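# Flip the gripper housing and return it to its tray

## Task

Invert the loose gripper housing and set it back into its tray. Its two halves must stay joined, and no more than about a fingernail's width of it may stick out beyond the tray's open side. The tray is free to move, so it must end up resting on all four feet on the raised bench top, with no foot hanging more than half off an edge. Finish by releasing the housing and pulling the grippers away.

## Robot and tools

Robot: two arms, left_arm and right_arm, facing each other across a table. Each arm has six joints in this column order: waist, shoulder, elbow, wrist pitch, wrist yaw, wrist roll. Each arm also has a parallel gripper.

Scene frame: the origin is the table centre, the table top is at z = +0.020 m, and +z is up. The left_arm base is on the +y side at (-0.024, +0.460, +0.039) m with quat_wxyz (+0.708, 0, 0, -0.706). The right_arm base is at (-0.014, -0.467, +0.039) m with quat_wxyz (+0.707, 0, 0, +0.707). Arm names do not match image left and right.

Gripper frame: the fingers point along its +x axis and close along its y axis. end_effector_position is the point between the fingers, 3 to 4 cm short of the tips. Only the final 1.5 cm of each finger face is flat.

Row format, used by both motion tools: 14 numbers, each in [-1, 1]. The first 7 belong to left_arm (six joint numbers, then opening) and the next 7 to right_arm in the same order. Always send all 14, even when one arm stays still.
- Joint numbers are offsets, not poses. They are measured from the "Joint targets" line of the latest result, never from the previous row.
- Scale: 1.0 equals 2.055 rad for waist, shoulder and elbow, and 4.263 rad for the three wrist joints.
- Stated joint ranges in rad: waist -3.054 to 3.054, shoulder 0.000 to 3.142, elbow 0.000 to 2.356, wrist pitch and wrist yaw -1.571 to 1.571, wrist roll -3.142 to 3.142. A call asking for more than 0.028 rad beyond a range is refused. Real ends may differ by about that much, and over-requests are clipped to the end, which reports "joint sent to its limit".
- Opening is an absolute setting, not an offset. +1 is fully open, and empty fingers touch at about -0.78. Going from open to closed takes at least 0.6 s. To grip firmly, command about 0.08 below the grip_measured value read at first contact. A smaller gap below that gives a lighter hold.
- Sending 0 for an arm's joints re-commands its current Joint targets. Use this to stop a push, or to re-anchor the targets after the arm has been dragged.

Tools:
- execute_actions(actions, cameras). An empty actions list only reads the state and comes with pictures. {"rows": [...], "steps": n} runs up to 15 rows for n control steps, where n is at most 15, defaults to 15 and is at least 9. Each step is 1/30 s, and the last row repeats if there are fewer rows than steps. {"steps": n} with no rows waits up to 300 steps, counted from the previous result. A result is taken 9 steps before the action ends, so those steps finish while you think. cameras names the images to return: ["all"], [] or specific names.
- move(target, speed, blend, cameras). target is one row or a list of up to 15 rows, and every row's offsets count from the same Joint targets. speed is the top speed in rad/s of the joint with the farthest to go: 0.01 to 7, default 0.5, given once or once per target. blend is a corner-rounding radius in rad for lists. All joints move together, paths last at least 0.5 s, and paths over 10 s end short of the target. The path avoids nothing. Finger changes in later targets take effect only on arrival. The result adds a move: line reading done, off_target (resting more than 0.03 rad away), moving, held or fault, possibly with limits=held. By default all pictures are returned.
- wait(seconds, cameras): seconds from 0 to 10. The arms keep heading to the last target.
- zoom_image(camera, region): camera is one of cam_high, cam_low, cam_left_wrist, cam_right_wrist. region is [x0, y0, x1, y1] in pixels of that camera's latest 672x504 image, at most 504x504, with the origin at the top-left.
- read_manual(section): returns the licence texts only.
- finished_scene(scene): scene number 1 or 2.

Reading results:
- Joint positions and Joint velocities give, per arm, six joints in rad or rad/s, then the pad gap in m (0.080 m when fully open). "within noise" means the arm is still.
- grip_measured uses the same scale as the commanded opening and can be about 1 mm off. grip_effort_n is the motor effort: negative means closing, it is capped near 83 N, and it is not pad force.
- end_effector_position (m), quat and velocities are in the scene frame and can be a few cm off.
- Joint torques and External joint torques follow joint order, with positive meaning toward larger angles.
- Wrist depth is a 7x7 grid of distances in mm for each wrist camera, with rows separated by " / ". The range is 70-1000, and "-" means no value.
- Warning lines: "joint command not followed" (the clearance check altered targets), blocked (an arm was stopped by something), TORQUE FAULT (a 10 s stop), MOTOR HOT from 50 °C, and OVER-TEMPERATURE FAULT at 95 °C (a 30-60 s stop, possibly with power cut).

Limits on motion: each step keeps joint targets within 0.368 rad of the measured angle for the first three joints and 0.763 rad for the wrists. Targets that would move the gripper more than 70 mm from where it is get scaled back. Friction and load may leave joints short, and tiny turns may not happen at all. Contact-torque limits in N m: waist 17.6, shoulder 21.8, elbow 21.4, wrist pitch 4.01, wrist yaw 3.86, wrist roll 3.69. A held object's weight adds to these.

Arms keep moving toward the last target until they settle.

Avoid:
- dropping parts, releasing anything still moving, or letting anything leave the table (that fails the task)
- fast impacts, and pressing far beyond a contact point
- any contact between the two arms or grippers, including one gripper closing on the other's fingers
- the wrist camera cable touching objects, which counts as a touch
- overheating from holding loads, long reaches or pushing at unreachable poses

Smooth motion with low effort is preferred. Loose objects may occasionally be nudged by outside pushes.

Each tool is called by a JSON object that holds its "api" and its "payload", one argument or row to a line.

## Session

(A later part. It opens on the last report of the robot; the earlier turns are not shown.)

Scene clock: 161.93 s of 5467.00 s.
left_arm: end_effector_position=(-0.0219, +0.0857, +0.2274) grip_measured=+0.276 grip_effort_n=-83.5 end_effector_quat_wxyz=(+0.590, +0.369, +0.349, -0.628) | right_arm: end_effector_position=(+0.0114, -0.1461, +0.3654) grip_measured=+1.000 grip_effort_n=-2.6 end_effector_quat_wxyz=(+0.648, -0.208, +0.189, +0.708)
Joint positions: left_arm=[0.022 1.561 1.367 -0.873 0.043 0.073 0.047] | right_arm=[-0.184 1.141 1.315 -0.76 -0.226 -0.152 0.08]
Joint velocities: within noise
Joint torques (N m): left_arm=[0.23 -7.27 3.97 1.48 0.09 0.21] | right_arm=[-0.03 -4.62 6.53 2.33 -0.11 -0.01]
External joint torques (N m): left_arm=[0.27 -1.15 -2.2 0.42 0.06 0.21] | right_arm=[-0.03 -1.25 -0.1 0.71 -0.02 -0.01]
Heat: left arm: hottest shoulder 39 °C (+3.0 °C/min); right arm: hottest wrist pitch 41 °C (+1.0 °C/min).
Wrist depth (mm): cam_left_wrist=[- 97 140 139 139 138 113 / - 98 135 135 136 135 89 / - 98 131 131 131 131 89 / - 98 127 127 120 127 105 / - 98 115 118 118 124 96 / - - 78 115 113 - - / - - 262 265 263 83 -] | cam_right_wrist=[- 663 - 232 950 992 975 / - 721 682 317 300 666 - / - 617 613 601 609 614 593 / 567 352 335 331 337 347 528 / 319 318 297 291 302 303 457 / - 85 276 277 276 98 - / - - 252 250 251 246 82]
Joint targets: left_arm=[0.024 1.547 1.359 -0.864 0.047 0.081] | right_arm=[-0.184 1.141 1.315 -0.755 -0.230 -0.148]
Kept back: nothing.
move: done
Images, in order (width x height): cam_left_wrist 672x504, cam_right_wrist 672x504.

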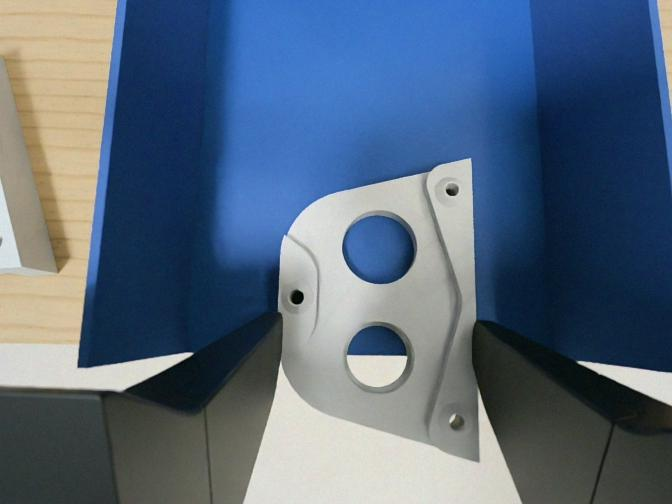

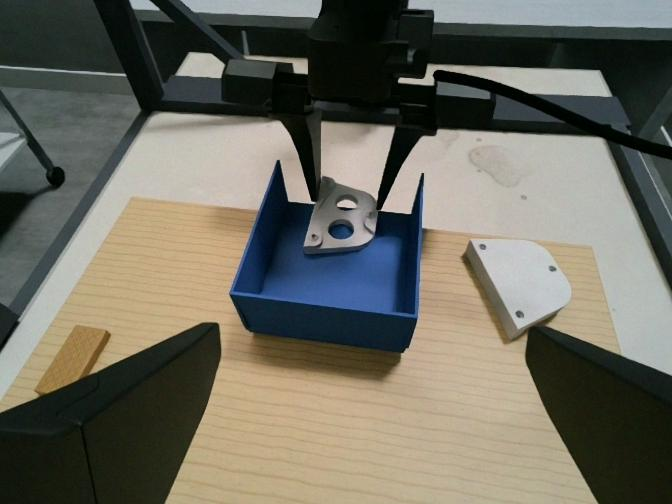

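{"api": "move", "payload": {
  "target": [
    [0,-0.0003,-0.0050,0.0023,0,0,0.24,0,0,0,0,0,0,1.0],
    [0,-0.0003,-0.0050,0.0023,0,0,0.32,0,0,0,0,0,0,1.0],
    [0,-0.0003,-0.0050,0.0023,0,0,0.50,0,0,0,0,0,0,1.0]
  ],
  "speed": 0.1,
  "cameras": ["cam_left_wrist","cam_right_wrist"]
}}

Scene clock: 164.33 s of 5467.00 s.
left_arm: end_effector_position=(-0.0217, +0.0859, +0.2260) grip_measured=+0.496 grip_effort_n=12.8 end_effector_quat_wxyz=(+0.591, +0.368, +0.347, -0.628) | right_arm: end_effector_position=(+0.0114, -0.1461, +0.3654) grip_measured=+1.000 grip_effort_n=-2.6 end_effector_quat_wxyz=(+0.648, -0.208, +0.189, +0.708)
Joint positions: left_arm=[0.022 1.557 1.357 -0.862 0.041 0.073 0.057] | right_arm=[-0.184 1.141 1.315 -0.76 -0.226 -0.152 0.08]
Joint velocities: within noise
Joint torques (N m): left_arm=[0.23 -6.93 4.02 1.4 0.08 0.21] | right_arm=[-0.04 -4.61 6.54 2.33 -0.11 -0.01]
External joint torques (N m): left_arm=[0.25 -0.73 -2.26 0.31 0.06 0.21] | right_arm=[-0.01 -1.2 -0.14 0.69 -0.02 -0.01]
Heat: left arm: hottest shoulder 39 °C (+3.0 °C/min); right arm: hottest wrist pitch 41 °C (+1.0 °C/min).
Wrist depth (mm): cam_left_wrist=[- 97 139 138 138 137 107 / - 97 133 134 134 133 89 / - 97 130 130 124 129 89 / - 98 126 126 119 126 105 / - 98 113 117 117 123 96 / - - 82 113 113 - - / - - 261 263 261 - -] | cam_right_wrist=[- 648 - 234 952 986 984 / - 723 681 328 297 669 - / - 624 617 363 612 613 590 / 568 351 335 334 339 348 529 / 319 320 295 291 302 303 457 / - 85 278 278 276 98 - / - - 252 250 250 245 82]
Joint targets: left_arm=[0.024 1.546 1.349 -0.854 0.047 0.081] | right_arm=[-0.184 1.141 1.315 -0.755 -0.230 -0.148]
Kept back: nothing.
move: done
Images, in order (width x height): cam_left_wrist 672x504, cam_right_wrist 672x504.

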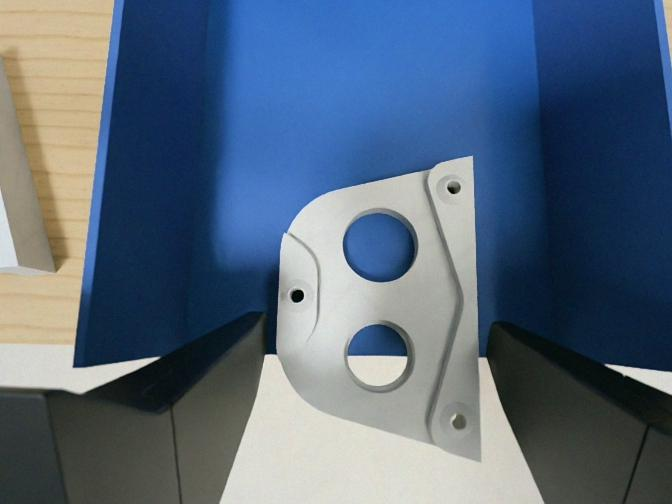

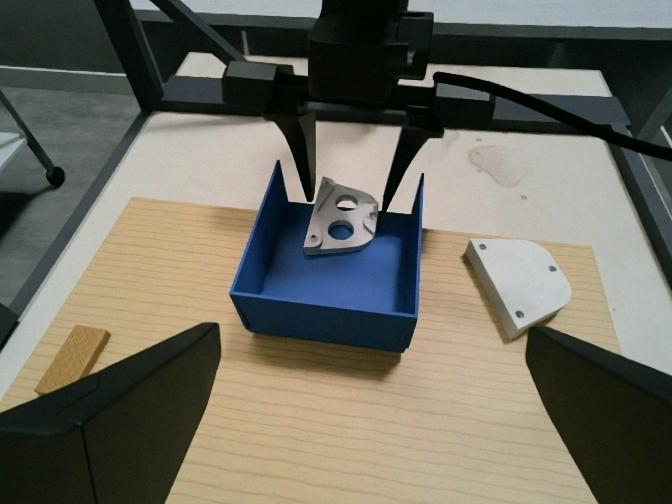

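{"api": "move", "payload": {
  "target": [
    [0,0.0189,0.1407,-0.0587,0,0,0.50,0,0,0,0,0,0,1.0],
    [0.1318,0.1591,0.2952,-0.0651,-0.0116,-0.0202,0.62,0,0,0,0,0,0,1.0],
    [0.1318,0.1384,0.1788,-0.0190,-0.0116,-0.0202,0.62,0,0,0,0,0,0,1.0],
    [0.1318,0.1349,0.1392,-0.0016,-0.0116,-0.0202,0.62,0,0,0,0,0,0,1.0]
  ],
  "speed": [0.3, 0.5, 0.3, 0.12],
  "cameras": ["cam_left_wrist","cam_right_wrist"]
}}

Scene clock: 171.23 s of 5467.00 s.
left_arm: end_effector_position=(+0.1074, +0.0326, +0.2164) grip_measured=+0.616 grip_effort_n=12.8 end_effector_quat_wxyz=(+0.693, +0.300, +0.411, -0.511) | right_arm: end_effector_position=(+0.0114, -0.1461, +0.3654) grip_measured=+1.000 grip_effort_n=-2.6 end_effector_quat_wxyz=(+0.648, -0.208, +0.189, +0.708)
Joint positions: left_arm=[0.297 1.841 1.643 -0.87 0.003 -0.005 0.063] | right_arm=[-0.184 1.141 1.315 -0.76 -0.226 -0.152 0.08]
Joint velocities: within noise
Joint torques (N m): left_arm=[-0.2 -9.47 3.96 1.46 -0.05 -0.08] | right_arm=[-0.05 -4.61 6.54 2.32 -0.11 0]
External joint torques (N m): left_arm=[-0.25 -1.3 -2.27 0.37 -0.05 -0.08] | right_arm=[-0.05 -1.2 -0.14 0.68 -0.02 0]
Heat: left arm: hottest shoulder 40 °C (+3.0 °C/min); right arm: hottest wrist pitch 41 °C (+1.0 °C/min).
Wrist depth (mm): cam_left_wrist=[280 294 293 136 136 137 137 / 282 286 134 133 132 133 133 / 277 280 128 129 129 129 129 / 271 269 125 109 108 126 126 / 264 123 123 105 - 123 123 / - - 89 103 103 - - / - - 115 115 100 115 -] | cam_right_wrist=[- 659 - 806 989 230 190 / - 717 697 692 685 237 218 / - 618 619 610 251 263 207 / 565 350 334 333 332 318 516 / 321 317 295 290 301 301 457 / - 85 277 278 276 98 - / - - 251 252 251 246 82]
Joint targets: left_arm=[0.295 1.824 1.635 -0.861 -0.003 -0.005] | right_arm=[-0.184 1.141 1.315 -0.755 -0.230 -0.148]
Kept back: nothing.
move: done
Images, in order (width x height): cam_left_wrist 672x504, cam_right_wrist 672x504.

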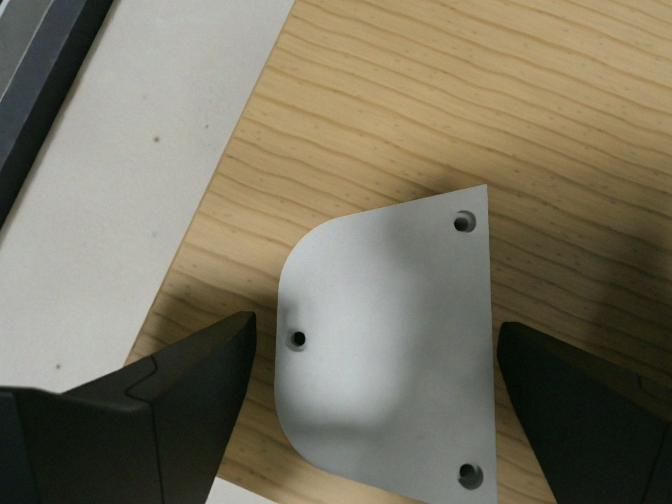

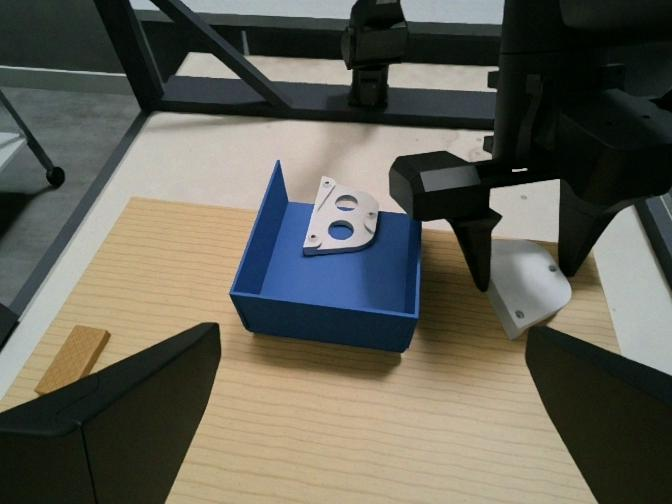

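{"api": "execute_actions", "payload": {
  "actions": [
    {"rows": [[0,0,0,0,0,0,0.60,0,0,0,0,0,0,1],[0,0,0,0,0,0,0.58,0,0,0,0,0,0,1],[0,0,0,0,0,0,0.56,0,0,0,0,0,0,1],[0,0,0,0,0,0,0.54,0,0,0,0,0,0,1],[0,0,0,0,0,0,0.52,0,0,0,0,0,0,1],[0,0,0,0,0,0,0.505,0,0,0,0,0,0,1],[0,0,0,0,0,0,0.49,0,0,0,0,0,0,1],[0,0,0,0,0,0,0.475,0,0,0,0,0,0,1],[0,0,0,0,0,0,0.46,0,0,0,0,0,0,1],[0,0,0,0,0,0,0.445,0,0,0,0,0,0,1],[0,0,0,0,0,0,0.43,0,0,0,0,0,0,1],[0,0,0,0,0,0,0.42,0,0,0,0,0,0,1],[0,0,0,0,0,0,0.41,0,0,0,0,0,0,1],[0,0,0,0,0,0,0.40,0,0,0,0,0,0,1],[0,0,0,0,0,0,0.392,0,0,0,0,0,0,1]], "steps": 15}
  ]
}}

{"api": "execute_actions", "payload": {
  "actions": [
    {"rows": [[0,0,0,0,0,0,0.385,0,0,0,0,0,0,1],[0,0,0,0,0,0,0.38,0,0,0,0,0,0,1],[0,0,0,0,0,0,0.374,0,0,0,0,0,0,1],[0,0,0,0,0,0,0.368,0,0,0,0,0,0,1],[0,0,0,0,0,0,0.363,0,0,0,0,0,0,1],[0,0,0,0,0,0,0.358,0,0,0,0,0,0,1],[0,0,0,0,0,0,0.353,0,0,0,0,0,0,1],[0,0,0,0,0,0,0.348,0,0,0,0,0,0,1],[0,0,0,0,0,0,0.343,0,0,0,0,0,0,1],[0,0,0,0,0,0,0.338,0,0,0,0,0,0,1],[0,0,0,0,0,0,0.33,0,0,0,0,0,0,1],[0,0,0,0,0,0,0.32,0,0,0,0,0,0,1],[0,0,0,0,0,0,0.31,0,0,0,0,0,0,1],[0,0,0,0,0,0,0.295,0,0,0,0,0,0,1],[0,0,0,0,0,0,0.28,0,0,0,0,0,0,1]], "steps": 15}
  ]
}}

{"api": "wait", "payload": {
  "seconds": 0.5,
  "cameras": ["cam_left_wrist"]
}}

Scene clock: 172.73 s of 5467.00 s.
left_arm: end_effector_position=(+0.1073, +0.0327, +0.2166) grip_measured=+0.548 grip_effort_n=-22.1 end_effector_quat_wxyz=(+0.693, +0.300, +0.411, -0.511) end_effector_velocity=(+0.000, +0.001, +0.001) end_effector_angular_velocity=(+0.003, -0.002, +0.008) | right_arm: end_effector_position=(+0.0114, -0.1461, +0.3654) grip_measured=+1.000 grip_effort_n=-2.6 end_effector_quat_wxyz=(+0.648, -0.208, +0.189, +0.708)
Joint positions: left_arm=[0.297 1.841 1.643 -0.87 0.003 -0.005 0.06] | right_arm=[-0.184 1.141 1.315 -0.76 -0.226 -0.152 0.08]
Joint velocities: left_arm=[-0.002 -0.002 0.002 -0.007 -0.007 -0.007 -0.022] | right_arm=[within noise]
Joint torques (N m): left_arm=[-0.2 -9.52 3.96 1.46 -0.05 -0.08] | right_arm=[-0.04 -4.61 6.54 2.33 -0.11 0]
External joint torques (N m): left_arm=[-0.22 -1.43 -2.21 0.39 -0.04 -0.08] | right_arm=[-0.04 -1.25 -0.06 0.72 -0.02 0]
Heat: left arm: hottest shoulder 40 °C (+3.0 °C/min); right arm: hottest wrist pitch 41 °C (+1.0 °C/min).
Wrist depth (mm): cam_left_wrist=[281 292 295 136 136 137 137 / 281 285 134 133 133 133 134 / 277 278 129 129 129 129 130 / 269 269 125 109 108 126 126 / 264 123 123 105 - 123 123 / - - 88 102 103 - - / - - 89 115 100 100 -] | cam_right_wrist=[- 656 - 804 983 229 194 / - 725 708 689 680 238 218 / - 614 620 613 252 264 206 / 567 351 335 333 331 317 514 / 319 319 296 291 302 302 457 / - 85 277 277 275 98 - / - - 252 252 250 246 82]
Joint targets: left_arm=[0.295 1.823 1.635 -0.861 -0.003 -0.005] | right_arm=[-0.184 1.141 1.315 -0.755 -0.230 -0.148]
Steps of this call (1-39: nothing new was sent; 40-45: this action's first 6). Readings (joint positions of left_arm | right_arm):
40: [0.297 1.841 1.643 -0.870 0.003 -0.005] | [-0.184 1.141 1.315 -0.760 -0.226 -0.152]
41: [0.297 1.841 1.643 -0.870 0.003 -0.005] | [-0.184 1.141 1.315 -0.760 -0.226 -0.152]
43: [0.297 1.841 1.643 -0.870 0.003 -0.005] | [-0.184 1.141 1.315 -0.760 -0.226 -0.152]
45: the state above

Scene clock: 173.23 s of 5467.00 s.
left_arm: end_effector_position=(+0.1073, +0.0327, +0.2166) grip_measured=+0.375 grip_effort_n=-27.7 end_effector_quat_wxyz=(+0.693, +0.300, +0.411, -0.511) end_effector_velocity=(+0.001, -0.002, +0.001) end_effector_angular_velocity=(-0.006, -0.005, +0.008) | right_arm: end_effector_position=(+0.0114, -0.1461, +0.3654) grip_measured=+1.000 grip_effort_n=-3.0 end_effector_quat_wxyz=(+0.648, -0.208, +0.189, +0.708)
Joint positions: left_arm=[0.297 1.841 1.643 -0.87 0.003 -0.005 0.052] | right_arm=[-0.184 1.141 1.315 -0.76 -0.226 -0.152 0.08]
Joint velocities: left_arm=[-0.002 0.002 0.002 0.007 -0.007 -0.007 -0.007] | right_arm=[within noise]
Joint torques (N m): left_arm=[-0.19 -9.53 3.97 1.46 -0.05 -0.08] | right_arm=[-0.04 -4.61 6.54 2.33 -0.11 -0.01]
External joint torques (N m): left_arm=[-0.18 -1.36 -2.26 0.37 -0.05 -0.08] | right_arm=[-0.05 -1.21 -0.12 0.7 -0.02 -0.01]
Heat: left arm: hottest shoulder 40 °C (+3.0 °C/min); right arm: hottest wrist pitch 41 °C (+1.0 °C/min).
Wrist depth (mm): cam_left_wrist=[280 294 295 136 137 137 137 / 282 286 134 132 133 133 133 / 276 278 129 129 129 129 130 / 270 268 125 109 108 126 126 / 265 123 123 105 - 123 123 / - - 82 103 103 - 121 / - - 85 115 100 86 -] | cam_right_wrist=[- 655 - 821 - 230 195 / - 727 702 690 691 237 218 / - 622 616 618 251 264 206 / 564 353 333 333 333 317 520 / 319 319 297 290 302 302 457 / - 85 278 276 277 98 - / - - 252 251 251 246 82]
Joint targets: left_arm=[0.295 1.823 1.635 -0.861 -0.003 -0.005] | right_arm=[-0.184 1.141 1.315 -0.755 -0.230 -0.148]
Steps of this call (1-9: your previous action's last 9; 10-15: this action's first 6). Readings (joint positions of left_arm | right_arm):
10: [0.297 1.841 1.643 -0.870 0.003 -0.005] | [-0.184 1.141 1.315 -0.760 -0.226 -0.152]
11: [0.297 1.841 1.643 -0.870 0.003 -0.005] | [-0.184 1.141 1.315 -0.760 -0.226 -0.152]
13: [0.297 1.841 1.643 -0.870 0.003 -0.005] | [-0.184 1.141 1.315 -0.760 -0.226 -0.152]
15: the state above

Scene clock: 174.03 s of 5467.00 s.
left_arm: end_effector_position=(+0.1073, +0.0327, +0.2166) grip_measured=+0.338 grip_effort_n=-83.5 end_effector_quat_wxyz=(+0.693, +0.300, +0.411, -0.511) | right_arm: end_effector_position=(+0.0114, -0.1461, +0.3654) grip_measured=+1.000 grip_effort_n=-2.6 end_effector_quat_wxyz=(+0.648, -0.208, +0.189, +0.708)
Joint positions: left_arm=[0.297 1.841 1.643 -0.87 0.003 -0.005 0.05] | right_arm=[-0.184 1.141 1.315 -0.76 -0.226 -0.152 0.08]
Joint velocities: within noise
Joint torques (N m): left_arm=[-0.2 -9.48 3.96 1.46 -0.05 -0.08] | right_arm=[-0.04 -4.62 6.53 2.33 -0.11 0]
External joint torques (N m): left_arm=[-0.18 -1.27 -2.3 0.37 -0.05 -0.08] | right_arm=[-0.02 -1.22 -0.12 0.7 -0.03 -0.01]
Heat: left arm: hottest shoulder 40 °C (+3.0 °C/min); right arm: hottest wrist pitch 41 °C (+1.0 °C/min).
Wrist depth (mm): cam_left_wrist=[279 294 295 137 137 137 137 / 284 287 134 133 133 133 134 / 277 278 129 129 129 130 130 / 271 269 126 109 109 126 126 / 265 123 123 105 - 123 123 / - - 82 103 103 - 121 / - - 84 115 101 85 -] | cam_right_wrist=[- 661 1000 817 997 230 195 / - 720 700 688 691 237 217 / - 620 614 617 250 264 206 / 568 351 334 333 333 317 512 / 319 318 295 290 301 303 456 / - 85 278 277 276 98 - / - - 252 251 250 246 82]
Joint targets: left_arm=[0.295 1.824 1.635 -0.861 -0.003 -0.005] | right_arm=[-0.184 1.141 1.315 -0.755 -0.230 -0.148]
Steps of this call (1-9: your previous action's last 9; 10-15: toward your last target; 16-24: nothing new was sent). Readings (joint positions of left_arm | right_arm):
1: [0.297 1.841 1.643 -0.870 0.003 -0.005] | [-0.184 1.141 1.315 -0.760 -0.226 -0.152]
2: [0.297 1.841 1.643 -0.870 0.003 -0.005] | [-0.184 1.141 1.315 -0.760 -0.226 -0.152]
4: [0.297 1.841 1.643 -0.870 0.003 -0.005] | [-0.184 1.141 1.315 -0.760 -0.226 -0.152]
8: [0.297 1.841 1.643 -0.870 0.003 -0.005] | [-0.184 1.141 1.315 -0.760 -0.226 -0.152]
24: the state above
All arms were judged still, so your last target was given up. Each gripper or tool keeps its last command.
Images, in order (width x height): cam_left_wrist 672x504.

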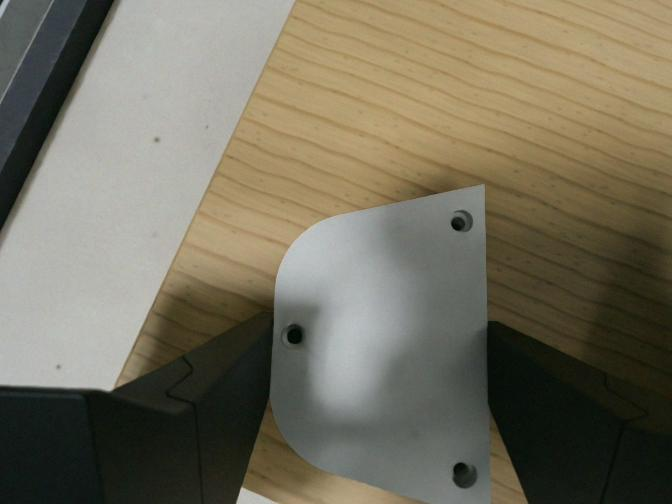

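{"api": "move", "payload": {
  "target": [
    [0,0.0242,0.1560,-0.0635,0,0,0.28,0,0,0,0,0,0,1.0],
    [-0.1333,-0.1001,0.0081,-0.0525,0.0113,0.0197,0.28,0,0,0,0,0,0,1.0],
    [-0.1333,-0.1111,-0.0584,-0.0258,0.0113,0.0197,0.28,0,0,0,0,0,0,1.0]
  ],
  "speed": [0.3, 0.5, 0.2],
  "cameras": ["cam_left_wrist","cam_right_wrist","cam_low"]
}}

Scene clock: 181.33 s of 5467.00 s.
left_arm: end_effector_position=(-0.0222, +0.0756, +0.2536) grip_measured=+0.338 grip_effort_n=-83.5 end_effector_quat_wxyz=(+0.590, +0.369, +0.350, -0.627) | right_arm: end_effector_position=(+0.0114, -0.1461, +0.3654) grip_measured=+1.000 grip_effort_n=-2.6 end_effector_quat_wxyz=(+0.648, -0.208, +0.189, +0.708)
Joint positions: left_arm=[0.02 1.61 1.523 -0.98 0.043 0.07 0.05] | right_arm=[-0.184 1.141 1.315 -0.76 -0.226 -0.152 0.08]
Joint velocities: within noise
Joint torques (N m): left_arm=[0.09 -7.71 3.97 1.49 0.05 0.22] | right_arm=[-0.04 -4.62 6.54 2.33 -0.11 -0.01]
External joint torques (N m): left_arm=[0.13 -1.37 -2.09 0.43 0.02 0.22] | right_arm=[-0.02 -1.2 -0.16 0.68 -0.02 -0.01]
Heat: left arm: hottest shoulder 40 °C (+2.0 °C/min); right arm: hottest wrist pitch 41 °C (+1.0 °C/min).
Wrist depth (mm): cam_left_wrist=[181 180 147 153 153 137 183 / 175 175 161 163 163 154 177 / 171 170 158 158 160 143 172 / 166 164 153 109 109 151 167 / 161 125 99 105 - 133 164 / - - 82 103 103 - - / - - 84 102 100 85 -] | cam_right_wrist=[- 658 275 205 249 961 972 / - 707 701 673 277 671 679 / - 625 620 318 613 611 604 / 567 353 334 328 340 346 531 / 319 317 296 291 301 315 458 / - 85 278 277 276 98 - / - - 252 251 250 246 82]
Joint targets: left_arm=[0.021 1.595 1.514 -0.971 0.045 0.079] | right_arm=[-0.184 1.141 1.315 -0.755 -0.230 -0.148]
Kept back: nothing.
move: done
Images, in order (width x height): cam_low 672x504, cam_left_wrist 672x504, cam_right_wrist 672x504.

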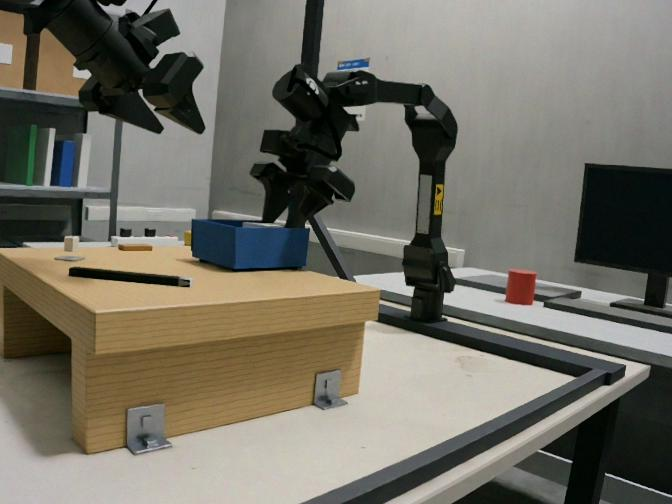

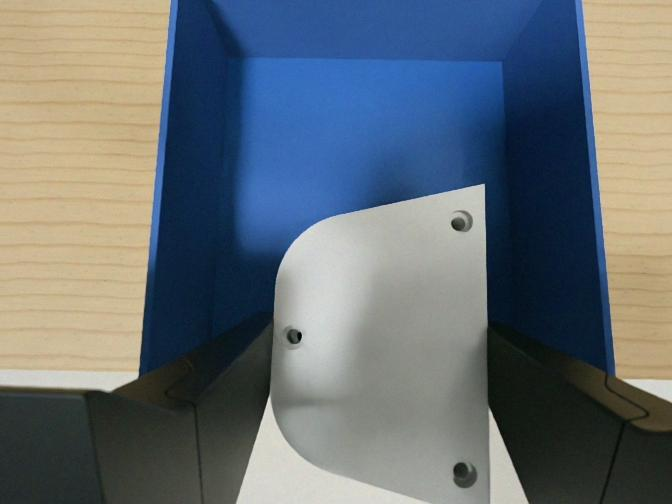

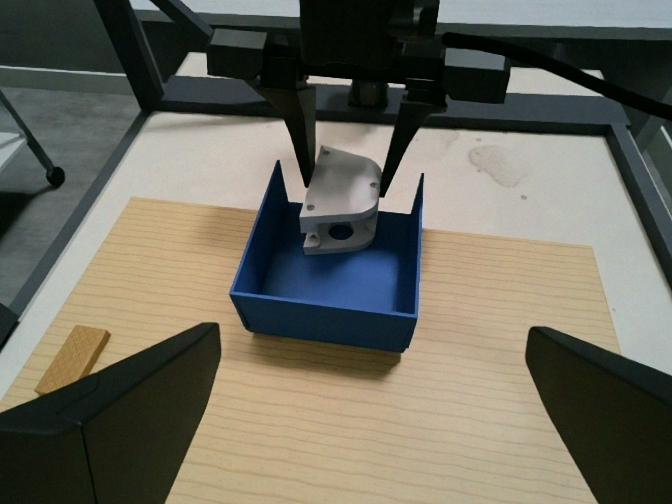

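{"api": "zoom_image", "payload": {
  "camera": "cam_right_wrist",
  "region": [280, 130, 400, 270]
}}

Scaled by 3.600 from the camera's 672x504 image, which has a finer 960x720 frame.

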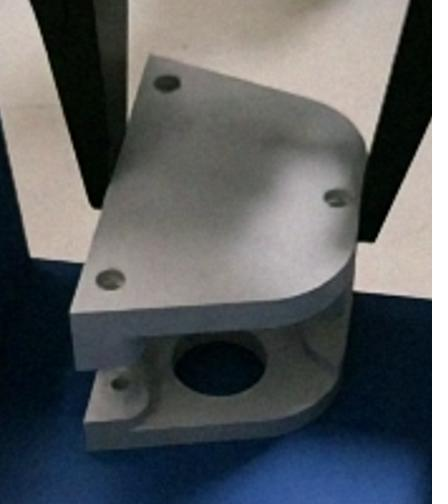

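{"api": "zoom_image", "payload": {
  "camera": "cam_right_wrist",
  "region": [290, 200, 350, 260]
}}

{"api": "zoom_image", "payload": {
  "camera": "cam_right_wrist",
  "region": [340, 170, 400, 260]
}}

Scaled by 8.400 from the camera's 672x504 image, which has a finer 960x720 frame.

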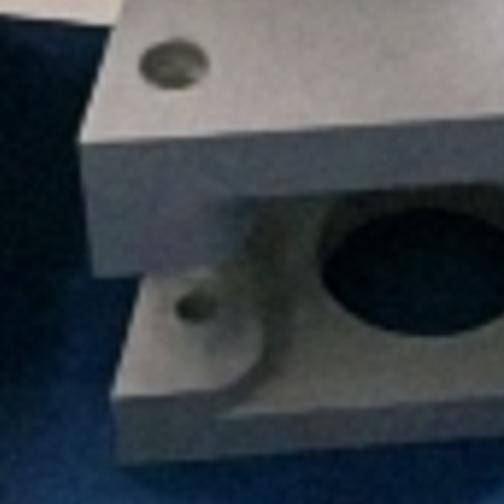

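Scaled by 5.600 from the camera's 672x504 image, which has a finer 960x720 frame.

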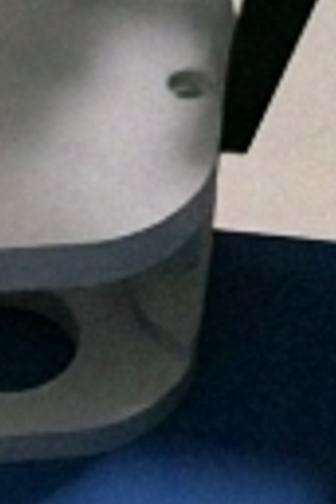

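{"api": "move", "payload": {
  "target": [0,-0.0060,-0.0417,0.0172,0,0,0.28,0,0,0,0,0,0,1.0],
  "speed": 0.12,
  "cameras": ["cam_left_wrist","cam_right_wrist"]
}}

{"api": "zoom_image", "payload": {
  "camera": "cam_right_wrist",
  "region": [285, 150, 395, 265]
}}

Scene clock: 187.10 s of 5467.00 s.
left_arm: end_effector_position=(-0.0223, +0.0766, +0.2363) grip_measured=+0.338 grip_effort_n=-83.5 end_effector_quat_wxyz=(+0.591, +0.368, +0.349, -0.628) | right_arm: end_effector_position=(+0.0114, -0.1461, +0.3654) grip_measured=+1.000 grip_effort_n=-2.6 end_effector_quat_wxyz=(+0.648, -0.208, +0.189, +0.708)
Joint positions: left_arm=[0.02 1.597 1.438 -0.907 0.043 0.07 0.05] | right_arm=[-0.184 1.141 1.315 -0.76 -0.226 -0.152 0.08]
Joint velocities: within noise
Joint torques (N m): left_arm=[0.08 -7.45 3.91 1.45 0.05 0.22] | right_arm=[-0.04 -4.61 6.54 2.33 -0.11 0]
External joint torques (N m): left_arm=[0.02 -1.1 -2.25 0.38 0.04 0.22] | right_arm=[-0.03 -1.21 -0.12 0.7 -0.02 -0.01]
Heat: left arm: hottest shoulder 40 °C (+1.0 °C/min); right arm: hottest wrist pitch 41 °C (+0.0 °C/min).
Wrist depth (mm): cam_left_wrist=[162 113 147 148 147 140 162 / 159 99 144 144 145 142 159 / 153 106 140 140 141 139 155 / 149 114 136 109 109 136 106 / - 99 99 105 - 123 96 / - - 82 103 103 - - / - - 85 101 100 85 -] | cam_right_wrist=[- 656 - 221 246 995 980 / - 722 683 312 288 666 - / - 619 611 334 610 609 591 / 568 352 334 324 341 347 534 / 320 317 296 290 301 315 458 / - 85 277 277 277 98 - / - - 253 251 250 246 82]
Joint targets: left_arm=[0.021 1.583 1.429 -0.898 0.045 0.079] | right_arm=[-0.184 1.141 1.315 -0.755 -0.230 -0.148]
Kept back: nothing.
move: done
Images, in order (width x height): cam_left_wrist 672x504, cam_right_wrist 672x504.

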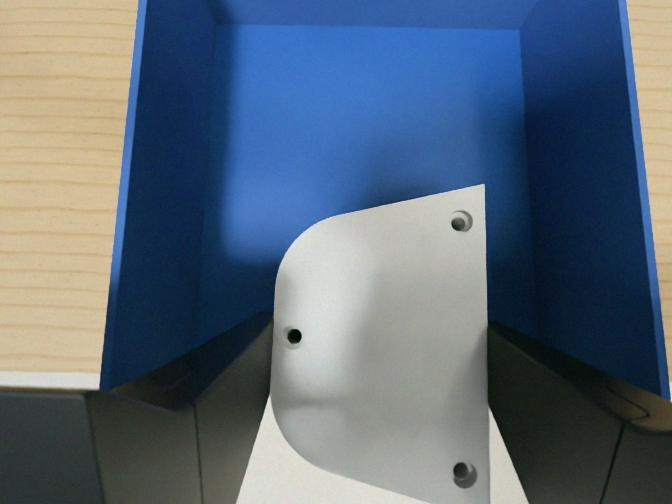

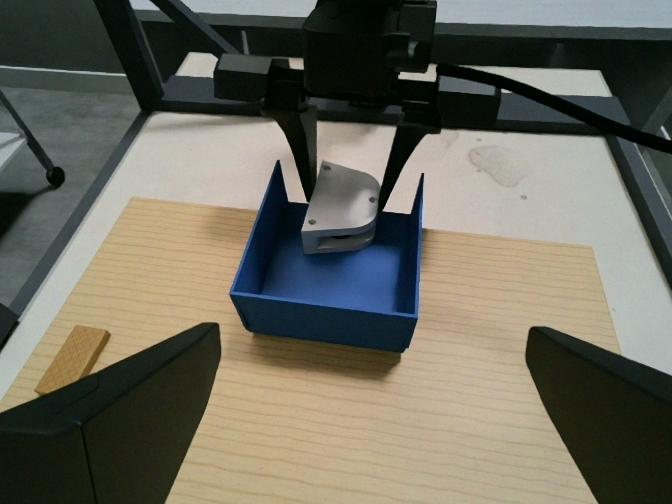

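Scaled by 4.383 from the camera's 672x504 image, which has a finer 960x720 frame.

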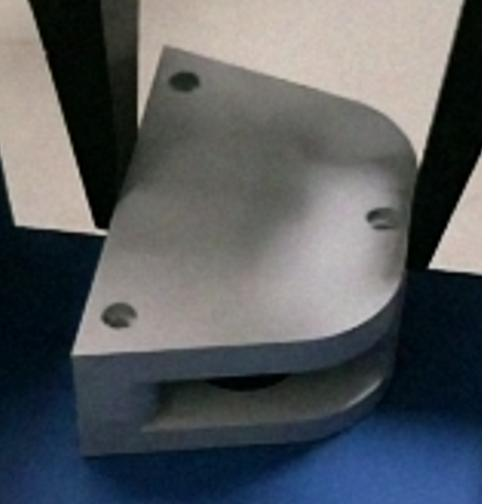

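{"api": "zoom_image", "payload": {
  "camera": "cam_right_wrist",
  "region": [295, 220, 345, 260]
}}

{"api": "zoom_image", "payload": {
  "camera": "cam_right_wrist",
  "region": [345, 190, 395, 260]
}}

Scaled by 10.080 from the camera's 672x504 image, which has a finer 960x720 frame.

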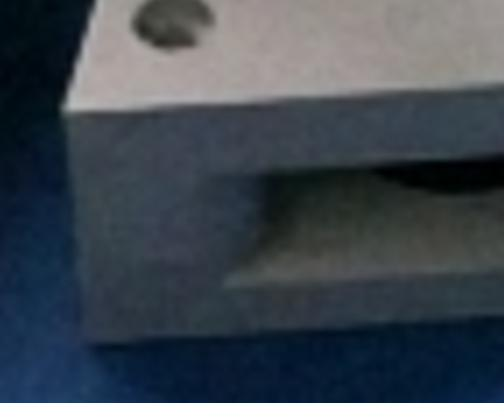

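Scaled by 7.200 from the camera's 672x504 image, which has a finer 960x720 frame.

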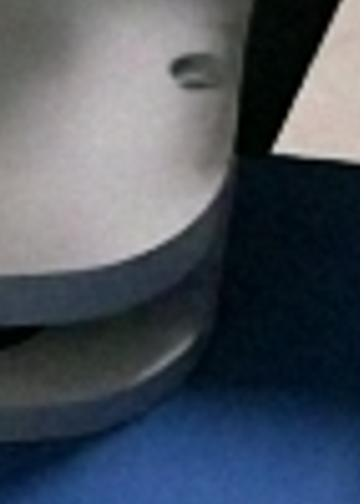

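{"api": "move", "payload": {
  "target": [0,-0.0008,-0.0060,0.0025,0,0,0.28,0,0,0,0,0,0,1.0],
  "speed": 0.06,
  "cameras": ["cam_left_wrist","cam_right_wrist"]
}}

{"api": "zoom_image", "payload": {
  "camera": "cam_right_wrist",
  "region": [295, 200, 395, 260]
}}

Scene clock: 188.87 s of 5467.00 s.
left_arm: end_effector_position=(-0.0223, +0.0768, +0.2356) grip_measured=+0.338 grip_effort_n=-83.5 end_effector_quat_wxyz=(+0.592, +0.366, +0.347, -0.629) | right_arm: end_effector_position=(+0.0114, -0.1461, +0.3654) grip_measured=+1.000 grip_effort_n=-2.6 end_effector_quat_wxyz=(+0.648, -0.208, +0.189, +0.708)
Joint positions: left_arm=[0.02 1.591 1.428 -0.896 0.043 0.07 0.05] | right_arm=[-0.184 1.141 1.315 -0.76 -0.226 -0.152 0.08]
Joint velocities: within noise
Joint torques (N m): left_arm=[0.08 -7.03 3.71 1.45 0.05 0.22] | right_arm=[-0.04 -4.62 6.54 2.33 -0.11 -0.01]
External joint torques (N m): left_arm=[0.1 -0.64 -2.51 0.37 0.02 0.22] | right_arm=[-0.04 -1.29 -0.09 0.7 -0.03 -0.01]
Heat: left arm: hottest shoulder 40 °C (+1.0 °C/min); right arm: hottest wrist pitch 41 °C (+0.0 °C/min).
Wrist depth (mm): cam_left_wrist=[163 122 148 148 148 140 164 / 160 99 145 145 145 142 159 / 154 105 141 140 141 140 156 / 149 114 136 109 109 136 106 / - 99 99 105 - 123 96 / - - 82 103 103 - - / - - 85 101 100 85 -] | cam_right_wrist=[- 664 - 221 226 - 989 / - 721 682 316 287 675 - / - 621 616 334 613 611 605 / 571 353 335 325 340 347 530 / 320 319 295 289 302 315 457 / - 85 278 278 277 98 - / - - 252 252 251 246 82]
Joint targets: left_arm=[0.021 1.581 1.416 -0.887 0.045 0.079] | right_arm=[-0.184 1.141 1.315 -0.755 -0.230 -0.148]
Kept back: nothing.
move: done
Images, in order (width x height): cam_left_wrist 672x504, cam_right_wrist 672x504.

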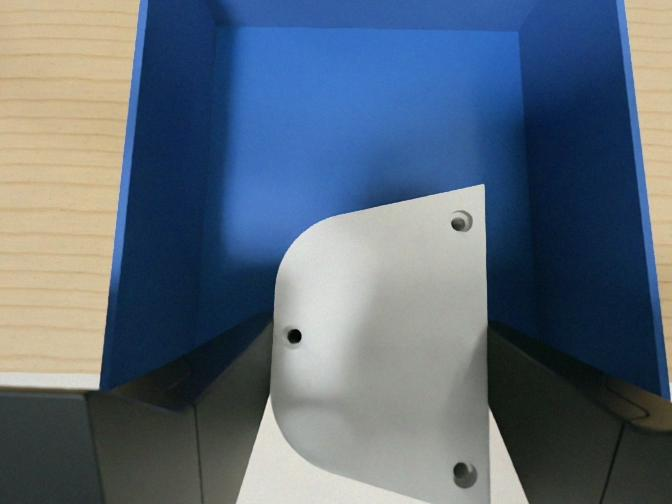

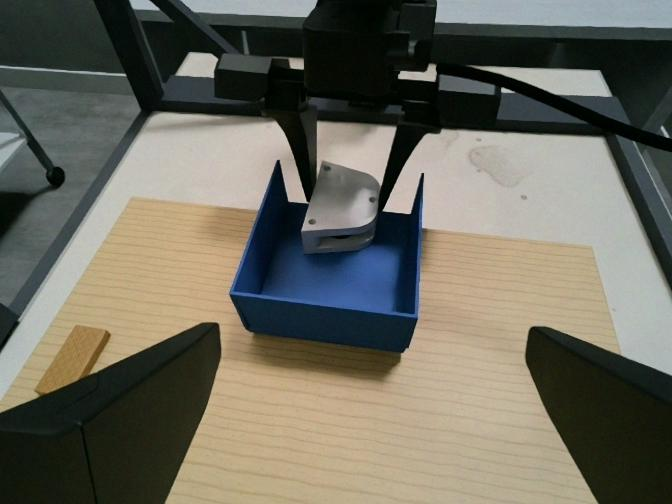

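Scaled by 5.040 from the camera's 672x504 image, which has a finer 960x720 frame.

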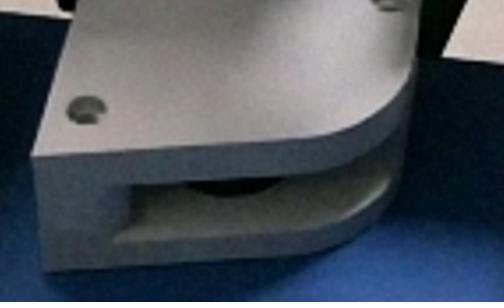

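{"api": "execute_actions", "payload": {
  "actions": [
    {"rows": [[0,0.0002,0.0012,-0.0005,0,0,0.285,0,0,0,0,0,0,1],[0,0.0004,0.0024,-0.001,0,0,0.29,0,0,0,0,0,0,1],[0,0.0004,0.0036,-0.0015,0,0,0.295,0,0,0,0,0,0,1],[0,0.0004,0.0036,-0.0015,0,0,0.30,0,0,0,0,0,0,1],[0,0.0004,0.0036,-0.0015,0,0,0.306,0,0,0,0,0,0,1],[0,0.0004,0.0036,-0.0015,0,0,0.312,0,0,0,0,0,0,1],[0,0.0004,0.0036,-0.0015,0,0,0.318,0,0,0,0,0,0,1],[0,0.0004,0.0036,-0.0015,0,0,0.324,0,0,0,0,0,0,1],[0,0.0004,0.0036,-0.0015,0,0,0.33,0,0,0,0,0,0,1],[0,0.0004,0.0036,-0.0015,0,0,0.336,0,0,0,0,0,0,1],[0,0.0004,0.0036,-0.0015,0,0,0.342,0,0,0,0,0,0,1],[0,0.0004,0.0036,-0.0015,0,0,0.348,0,0,0,0,0,0,1],[0,0.0004,0.0036,-0.0015,0,0,0.354,0,0,0,0,0,0,1],[0,0.0004,0.0036,-0.0015,0,0,0.36,0,0,0,0,0,0,1],[0,0.0004,0.0036,-0.0015,0,0,0.365,0,0,0,0,0,0,1]], "steps": 15}
  ]
}}

{"api": "execute_actions", "payload": {
  "actions": [
    {"rows": [[0,0,0,0,0,0,0.37,0,0,0,0,0,0,1],[0,0,0,0,0,0,0.375,0,0,0,0,0,0,1],[0,0,0,0,0,0,0.38,0,0,0,0,0,0,1],[0,0,0,0,0,0,0.385,0,0,0,0,0,0,1],[0,0,0,0,0,0,0.39,0,0,0,0,0,0,1],[0,0,0,0,0,0,0.395,0,0,0,0,0,0,1],[0,0,0,0,0,0,0.40,0,0,0,0,0,0,1],[0,0,0,0,0,0,0.41,0,0,0,0,0,0,1],[0,0,0,0,0,0,0.42,0,0,0,0,0,0,1],[0,0,0,0,0,0,0.43,0,0,0,0,0,0,1],[0,0,0,0,0,0,0.44,0,0,0,0,0,0,1],[0,0,0,0,0,0,0.45,0,0,0,0,0,0,1],[0,0,0,0,0,0,0.46,0,0,0,0,0,0,1],[0,0,0,0,0,0,0.47,0,0,0,0,0,0,1],[0,0,0,0,0,0,0.48,0,0,0,0,0,0,1]], "steps": 15}
  ]
}}

{"api": "wait", "payload": {
  "seconds": 0.4,
  "cameras": ["cam_left_wrist","cam_right_wrist"]
}}

{"api": "zoom_image", "payload": {
  "camera": "cam_right_wrist",
  "region": [295, 150, 395, 260]
}}

Scene clock: 190.90 s of 5467.00 s.
left_arm: end_effector_position=(-0.0223, +0.0768, +0.2356) grip_measured=+0.338 grip_effort_n=-83.5 end_effector_quat_wxyz=(+0.592, +0.366, +0.347, -0.629) | right_arm: end_effector_position=(+0.0114, -0.1461, +0.3654) grip_measured=+1.000 grip_effort_n=-2.6 end_effector_quat_wxyz=(+0.648, -0.208, +0.189, +0.708)
Joint positions: left_arm=[0.02 1.591 1.428 -0.896 0.043 0.07 0.05] | right_arm=[-0.184 1.141 1.315 -0.76 -0.226 -0.152 0.08]
Joint velocities: within noise
Joint torques (N m): left_arm=[0.08 -6.95 4.43 1.1 0.05 0.22] | right_arm=[-0.04 -4.62 6.54 2.33 -0.11 0]
External joint torques (N m): left_arm=[0.11 -0.62 -1.79 0.02 0.02 0.22] | right_arm=[-0.04 -1.19 -0.16 0.69 -0.02 -0.01]
Heat: left arm: hottest shoulder 40 °C (+1.0 °C/min); right arm: hottest wrist pitch 41 °C (+0.0 °C/min).
Wrist depth (mm): cam_left_wrist=[163 122 148 148 148 140 163 / 159 99 145 145 145 142 159 / 153 105 140 140 142 139 155 / 149 114 137 109 108 136 107 / - 99 99 105 - 124 96 / - - 82 103 103 - - / - - 85 101 100 85 -] | cam_right_wrist=[- 658 - 222 225 987 970 / - 730 672 317 288 670 - / - 617 617 334 610 615 603 / 571 351 335 325 341 347 529 / 320 318 296 291 301 315 457 / - 85 277 277 276 98 - / - - 253 251 251 246 82]
Joint targets: left_arm=[0.021 1.582 1.424 -0.893 0.045 0.079] | right_arm=[-0.184 1.141 1.315 -0.755 -0.230 -0.148]
Steps of this call (1-55: nothing new was sent; 56-61: this action's first 6). Readings (joint positions of left_arm | right_arm):
56: [0.020 1.591 1.428 -0.896 0.043 0.070] | [-0.184 1.141 1.315 -0.760 -0.226 -0.152]
57: [0.020 1.591 1.428 -0.896 0.043 0.070] | [-0.184 1.141 1.315 -0.760 -0.226 -0.152]
59: [0.020 1.591 1.428 -0.896 0.043 0.070] | [-0.184 1.141 1.315 -0.760 -0.226 -0.152]
61: the state above

Scene clock: 191.40 s of 5467.00 s.
left_arm: end_effector_position=(-0.0223, +0.0768, +0.2356) grip_measured=+0.381 grip_effort_n=12.8 end_effector_quat_wxyz=(+0.592, +0.366, +0.347, -0.629) end_effector_velocity=(+0.004, +0.003, -0.003) end_effector_angular_velocity=(+0.013, -0.015, +0.020) | right_arm: end_effector_position=(+0.0114, -0.1461, +0.3654) grip_measured=+1.000 grip_effort_n=-3.0 end_effector_quat_wxyz=(+0.648, -0.208, +0.189, +0.708)
Joint positions: left_arm=[0.02 1.591 1.428 -0.896 0.043 0.07 0.052] | right_arm=[-0.184 1.141 1.315 -0.76 -0.226 -0.152 0.08]
Joint velocities: left_arm=[0.002 -0.002 -0.007 -0.007 -0.022 -0.007 0.006] | right_arm=[within noise]
Joint torques (N m): left_arm=[0.09 -6.97 4.51 1.06 0.06 0.22] | right_arm=[-0.03 -4.62 6.53 2.33 -0.11 0]
External joint torques (N m): left_arm=[0.11 -0.62 -1.7 -0.02 0.03 0.22] | right_arm=[-0.02 -1.18 -0.18 0.68 -0.03 0]
Heat: left arm: hottest shoulder 40 °C (+1.0 °C/min); right arm: hottest wrist pitch 41 °C (+0.0 °C/min).
Wrist depth (mm): cam_left_wrist=[164 122 147 148 149 140 164 / 159 106 144 144 145 142 159 / 153 106 140 140 142 139 155 / 149 114 136 109 108 136 106 / - 99 99 105 - 117 96 / - - 83 103 103 - - / - - 85 101 100 - -] | cam_right_wrist=[- 661 - 220 247 976 976 / - 724 681 318 286 674 - / - 621 613 343 611 609 596 / 568 351 336 326 340 348 531 / 319 318 296 290 300 315 458 / - 85 277 277 276 98 - / - - 252 251 251 246 82]
Joint targets: left_arm=[0.021 1.582 1.424 -0.893 0.045 0.079] | right_arm=[-0.184 1.141 1.315 -0.755 -0.230 -0.148]
Steps of this call (1-9: your previous action's last 9; 10-15: this action's first 6). Readings (joint positions of left_arm | right_arm):
10: [0.020 1.591 1.428 -0.896 0.043 0.070] | [-0.184 1.141 1.315 -0.760 -0.226 -0.152]
11: [0.020 1.591 1.428 -0.896 0.043 0.070] | [-0.184 1.141 1.315 -0.760 -0.226 -0.152]
13: [0.020 1.591 1.428 -0.896 0.043 0.070] | [-0.184 1.141 1.315 -0.760 -0.226 -0.152]
15: the state above

Scene clock: 192.10 s of 5467.00 s.
left_arm: end_effector_position=(-0.0223, +0.0768, +0.2356) grip_measured=+0.476 grip_effort_n=12.8 end_effector_quat_wxyz=(+0.592, +0.366, +0.347, -0.629) | right_arm: end_effector_position=(+0.0114, -0.1461, +0.3654) grip_measured=+1.000 grip_effort_n=-3.0 end_effector_quat_wxyz=(+0.648, -0.208, +0.189, +0.708)
Joint positions: left_arm=[0.02 1.591 1.428 -0.896 0.043 0.07 0.056] | right_arm=[-0.184 1.141 1.315 -0.76 -0.226 -0.152 0.08]
Joint velocities: within noise
Joint torques (N m): left_arm=[0.08 -6.95 4.42 1.05 0.05 0.22] | right_arm=[-0.04 -4.62 6.55 2.33 -0.11 0]
External joint torques (N m): left_arm=[0.1 -0.61 -1.81 -0.05 0.03 0.22] | right_arm=[-0.04 -1.19 -0.1 0.71 -0.02 0]
Heat: left arm: hottest shoulder 40 °C (+1.0 °C/min); right arm: hottest wrist pitch 41 °C (+0.0 °C/min).
Wrist depth (mm): cam_left_wrist=[163 113 147 147 148 140 162 / 158 106 143 144 144 142 159 / 153 105 140 139 141 138 155 / - 114 136 109 109 136 106 / - 99 132 105 - 117 96 / - - 82 102 102 - - / - - 85 100 100 - -] | cam_right_wrist=[- 655 - 221 249 986 967 / - 716 680 323 290 669 - / - 615 613 343 611 612 591 / 571 353 335 326 340 348 529 / 320 319 296 290 302 314 459 / - 85 278 277 277 98 - / - - 252 251 249 246 82]
Joint targets: left_arm=[0.021 1.582 1.424 -0.893 0.045 0.079] | right_arm=[-0.184 1.141 1.315 -0.755 -0.230 -0.148]
Steps of this call (1-9: your previous action's last 9; 10-15: toward your last target; 16-21: nothing new was sent). Readings (joint positions of left_arm | right_arm):
1: [0.020 1.591 1.428 -0.896 0.043 0.070] | [-0.184 1.141 1.315 -0.760 -0.226 -0.152]
2: [0.020 1.591 1.428 -0.896 0.043 0.070] | [-0.184 1.141 1.315 -0.760 -0.226 -0.152]
4: [0.020 1.591 1.428 -0.896 0.043 0.070] | [-0.184 1.141 1.315 -0.760 -0.226 -0.152]
8: [0.020 1.591 1.428 -0.896 0.043 0.070] | [-0.184 1.141 1.315 -0.760 -0.226 -0.152]
21: the state above
All arms were judged still, so your last target was given up. Each gripper or tool keeps its last command.
Images, in order (width x height): cam_left_wrist 672x504, cam_right_wrist 672x504.

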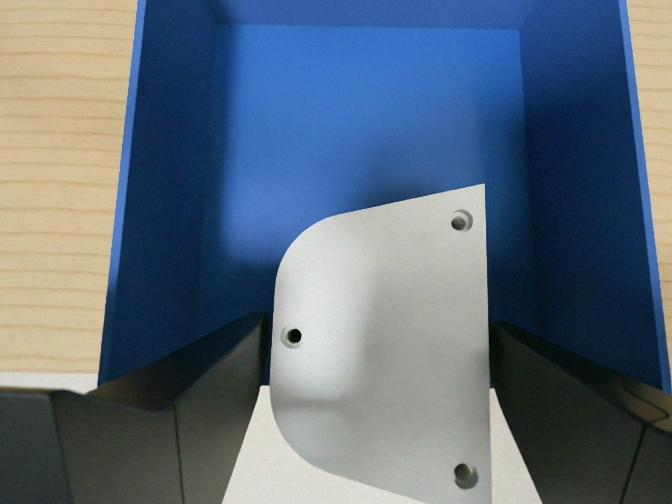

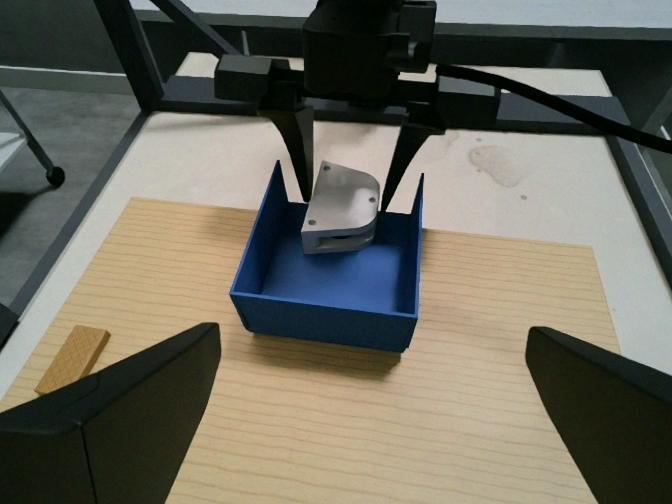

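Scaled by 4.582 from the camera's 672x504 image, which has a finer 960x720 frame.

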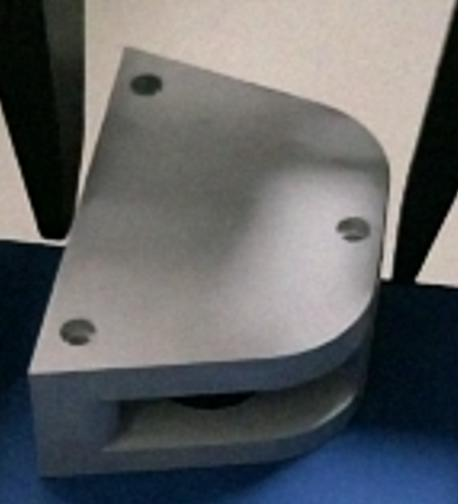

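{"api": "move", "payload": {
  "target": [
    [0.0055,-0.0422,0.0945,-0.0662,0.0014,0.0023,0.48,0,0,0,0,0,0,1.0],
    [0.0344,-0.4793,-0.4740,0.1736,-0.0106,-0.0185,0.48,0,0,0,0,0,0,1.0],
    [-0.0284,-0.2564,-0.6376,0.4303,-0.0099,0.3499,-0.03,0,0,0,0,0,0,1.0]
  ],
  "speed": [0.3, 0.7, 0.7]
}}

Scene clock: 206.70 s of 5467.00 s.
left_arm: end_effector_position=(-0.0350, +0.1590, +0.2110) grip_measured=-0.026 grip_effort_n=-22.1 end_effector_quat_wxyz=(+0.490, +0.490, -0.509, -0.510) | right_arm: end_effector_position=(+0.0114, -0.1461, +0.3654) grip_measured=+1.000 grip_effort_n=-2.6 end_effector_quat_wxyz=(+0.648, -0.208, +0.189, +0.708)
Joint positions: left_arm=[-0.034 1.051 0.121 0.929 0.006 1.57 0.034] | right_arm=[-0.184 1.141 1.315 -0.76 -0.226 -0.152 0.08]
Joint velocities: within noise
Joint torques (N m): left_arm=[-0.23 -1.43 3.57 2.15 0.01 0.12] | right_arm=[-0.03 -4.61 6.54 2.33 -0.11 -0.01]
External joint torques (N m): left_arm=[-0.22 0.59 -2.12 0.5 0.01 0.17] | right_arm=[-0.04 -1.21 -0.12 0.7 -0.02 -0.01]
Heat: left arm: hottest shoulder 40 °C (+1.0 °C/min); right arm: hottest wrist pitch 41 °C (+0.0 °C/min).
Wrist depth (mm): cam_left_wrist=[- - - - 257 139 139 / - - - - 252 145 262 / - 425 - 272 177 153 271 / - 437 - 288 154 159 283 / - - - 231 169 169 294 / - - - 207 187 - 291 / - - - - - - -] | cam_right_wrist=[- 661 997 376 997 996 977 / - 714 700 440 687 686 - / - 620 615 354 612 613 613 / 567 354 333 325 339 347 522 / 321 320 296 291 302 315 460 / - 85 278 276 275 98 - / - - 252 252 251 246 82]
Joint targets: left_arm=[-0.037 1.055 0.113 0.941 0.003 1.570] | right_arm=[-0.184 1.141 1.315 -0.755 -0.230 -0.148]
Kept back: nothing.
move: done

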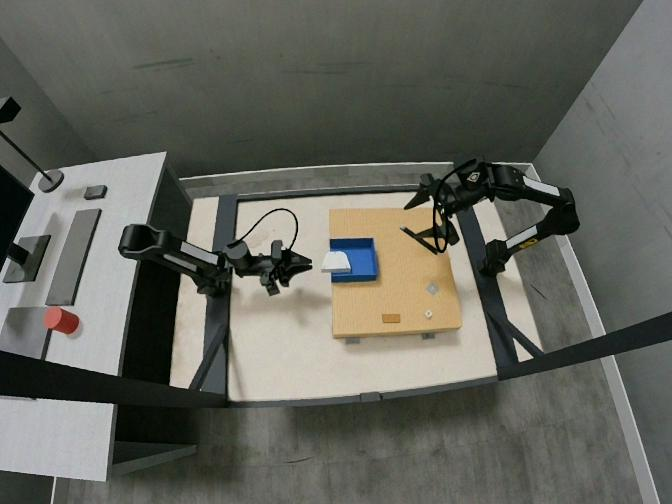

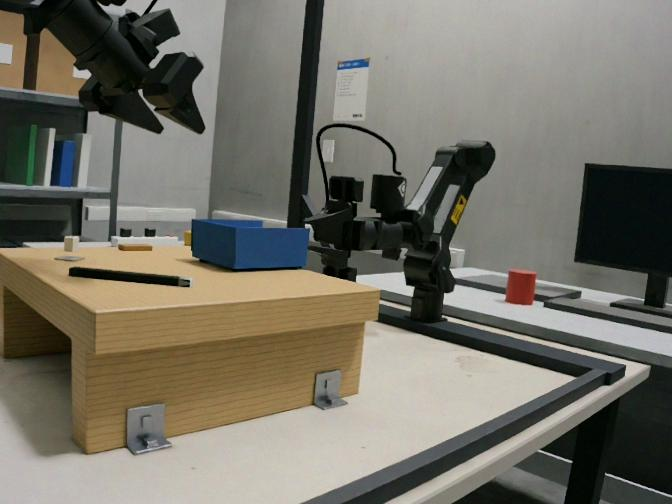

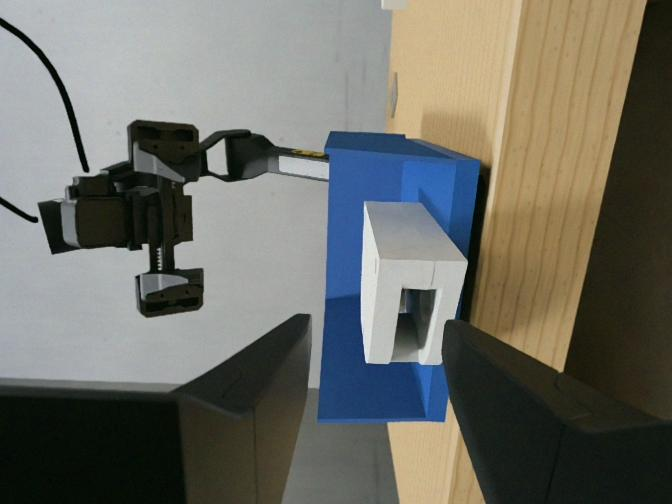

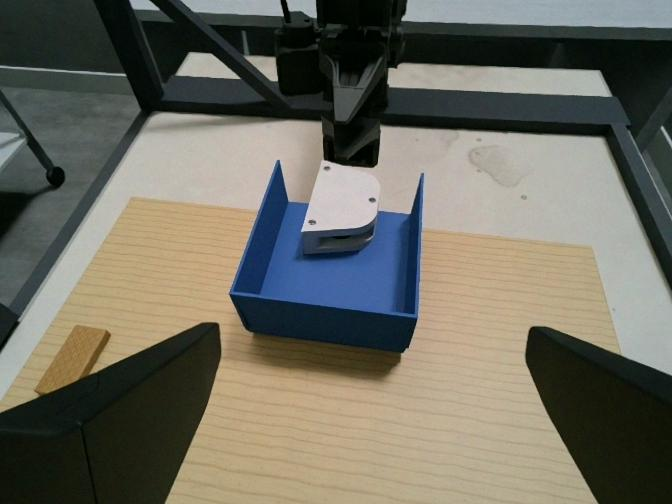

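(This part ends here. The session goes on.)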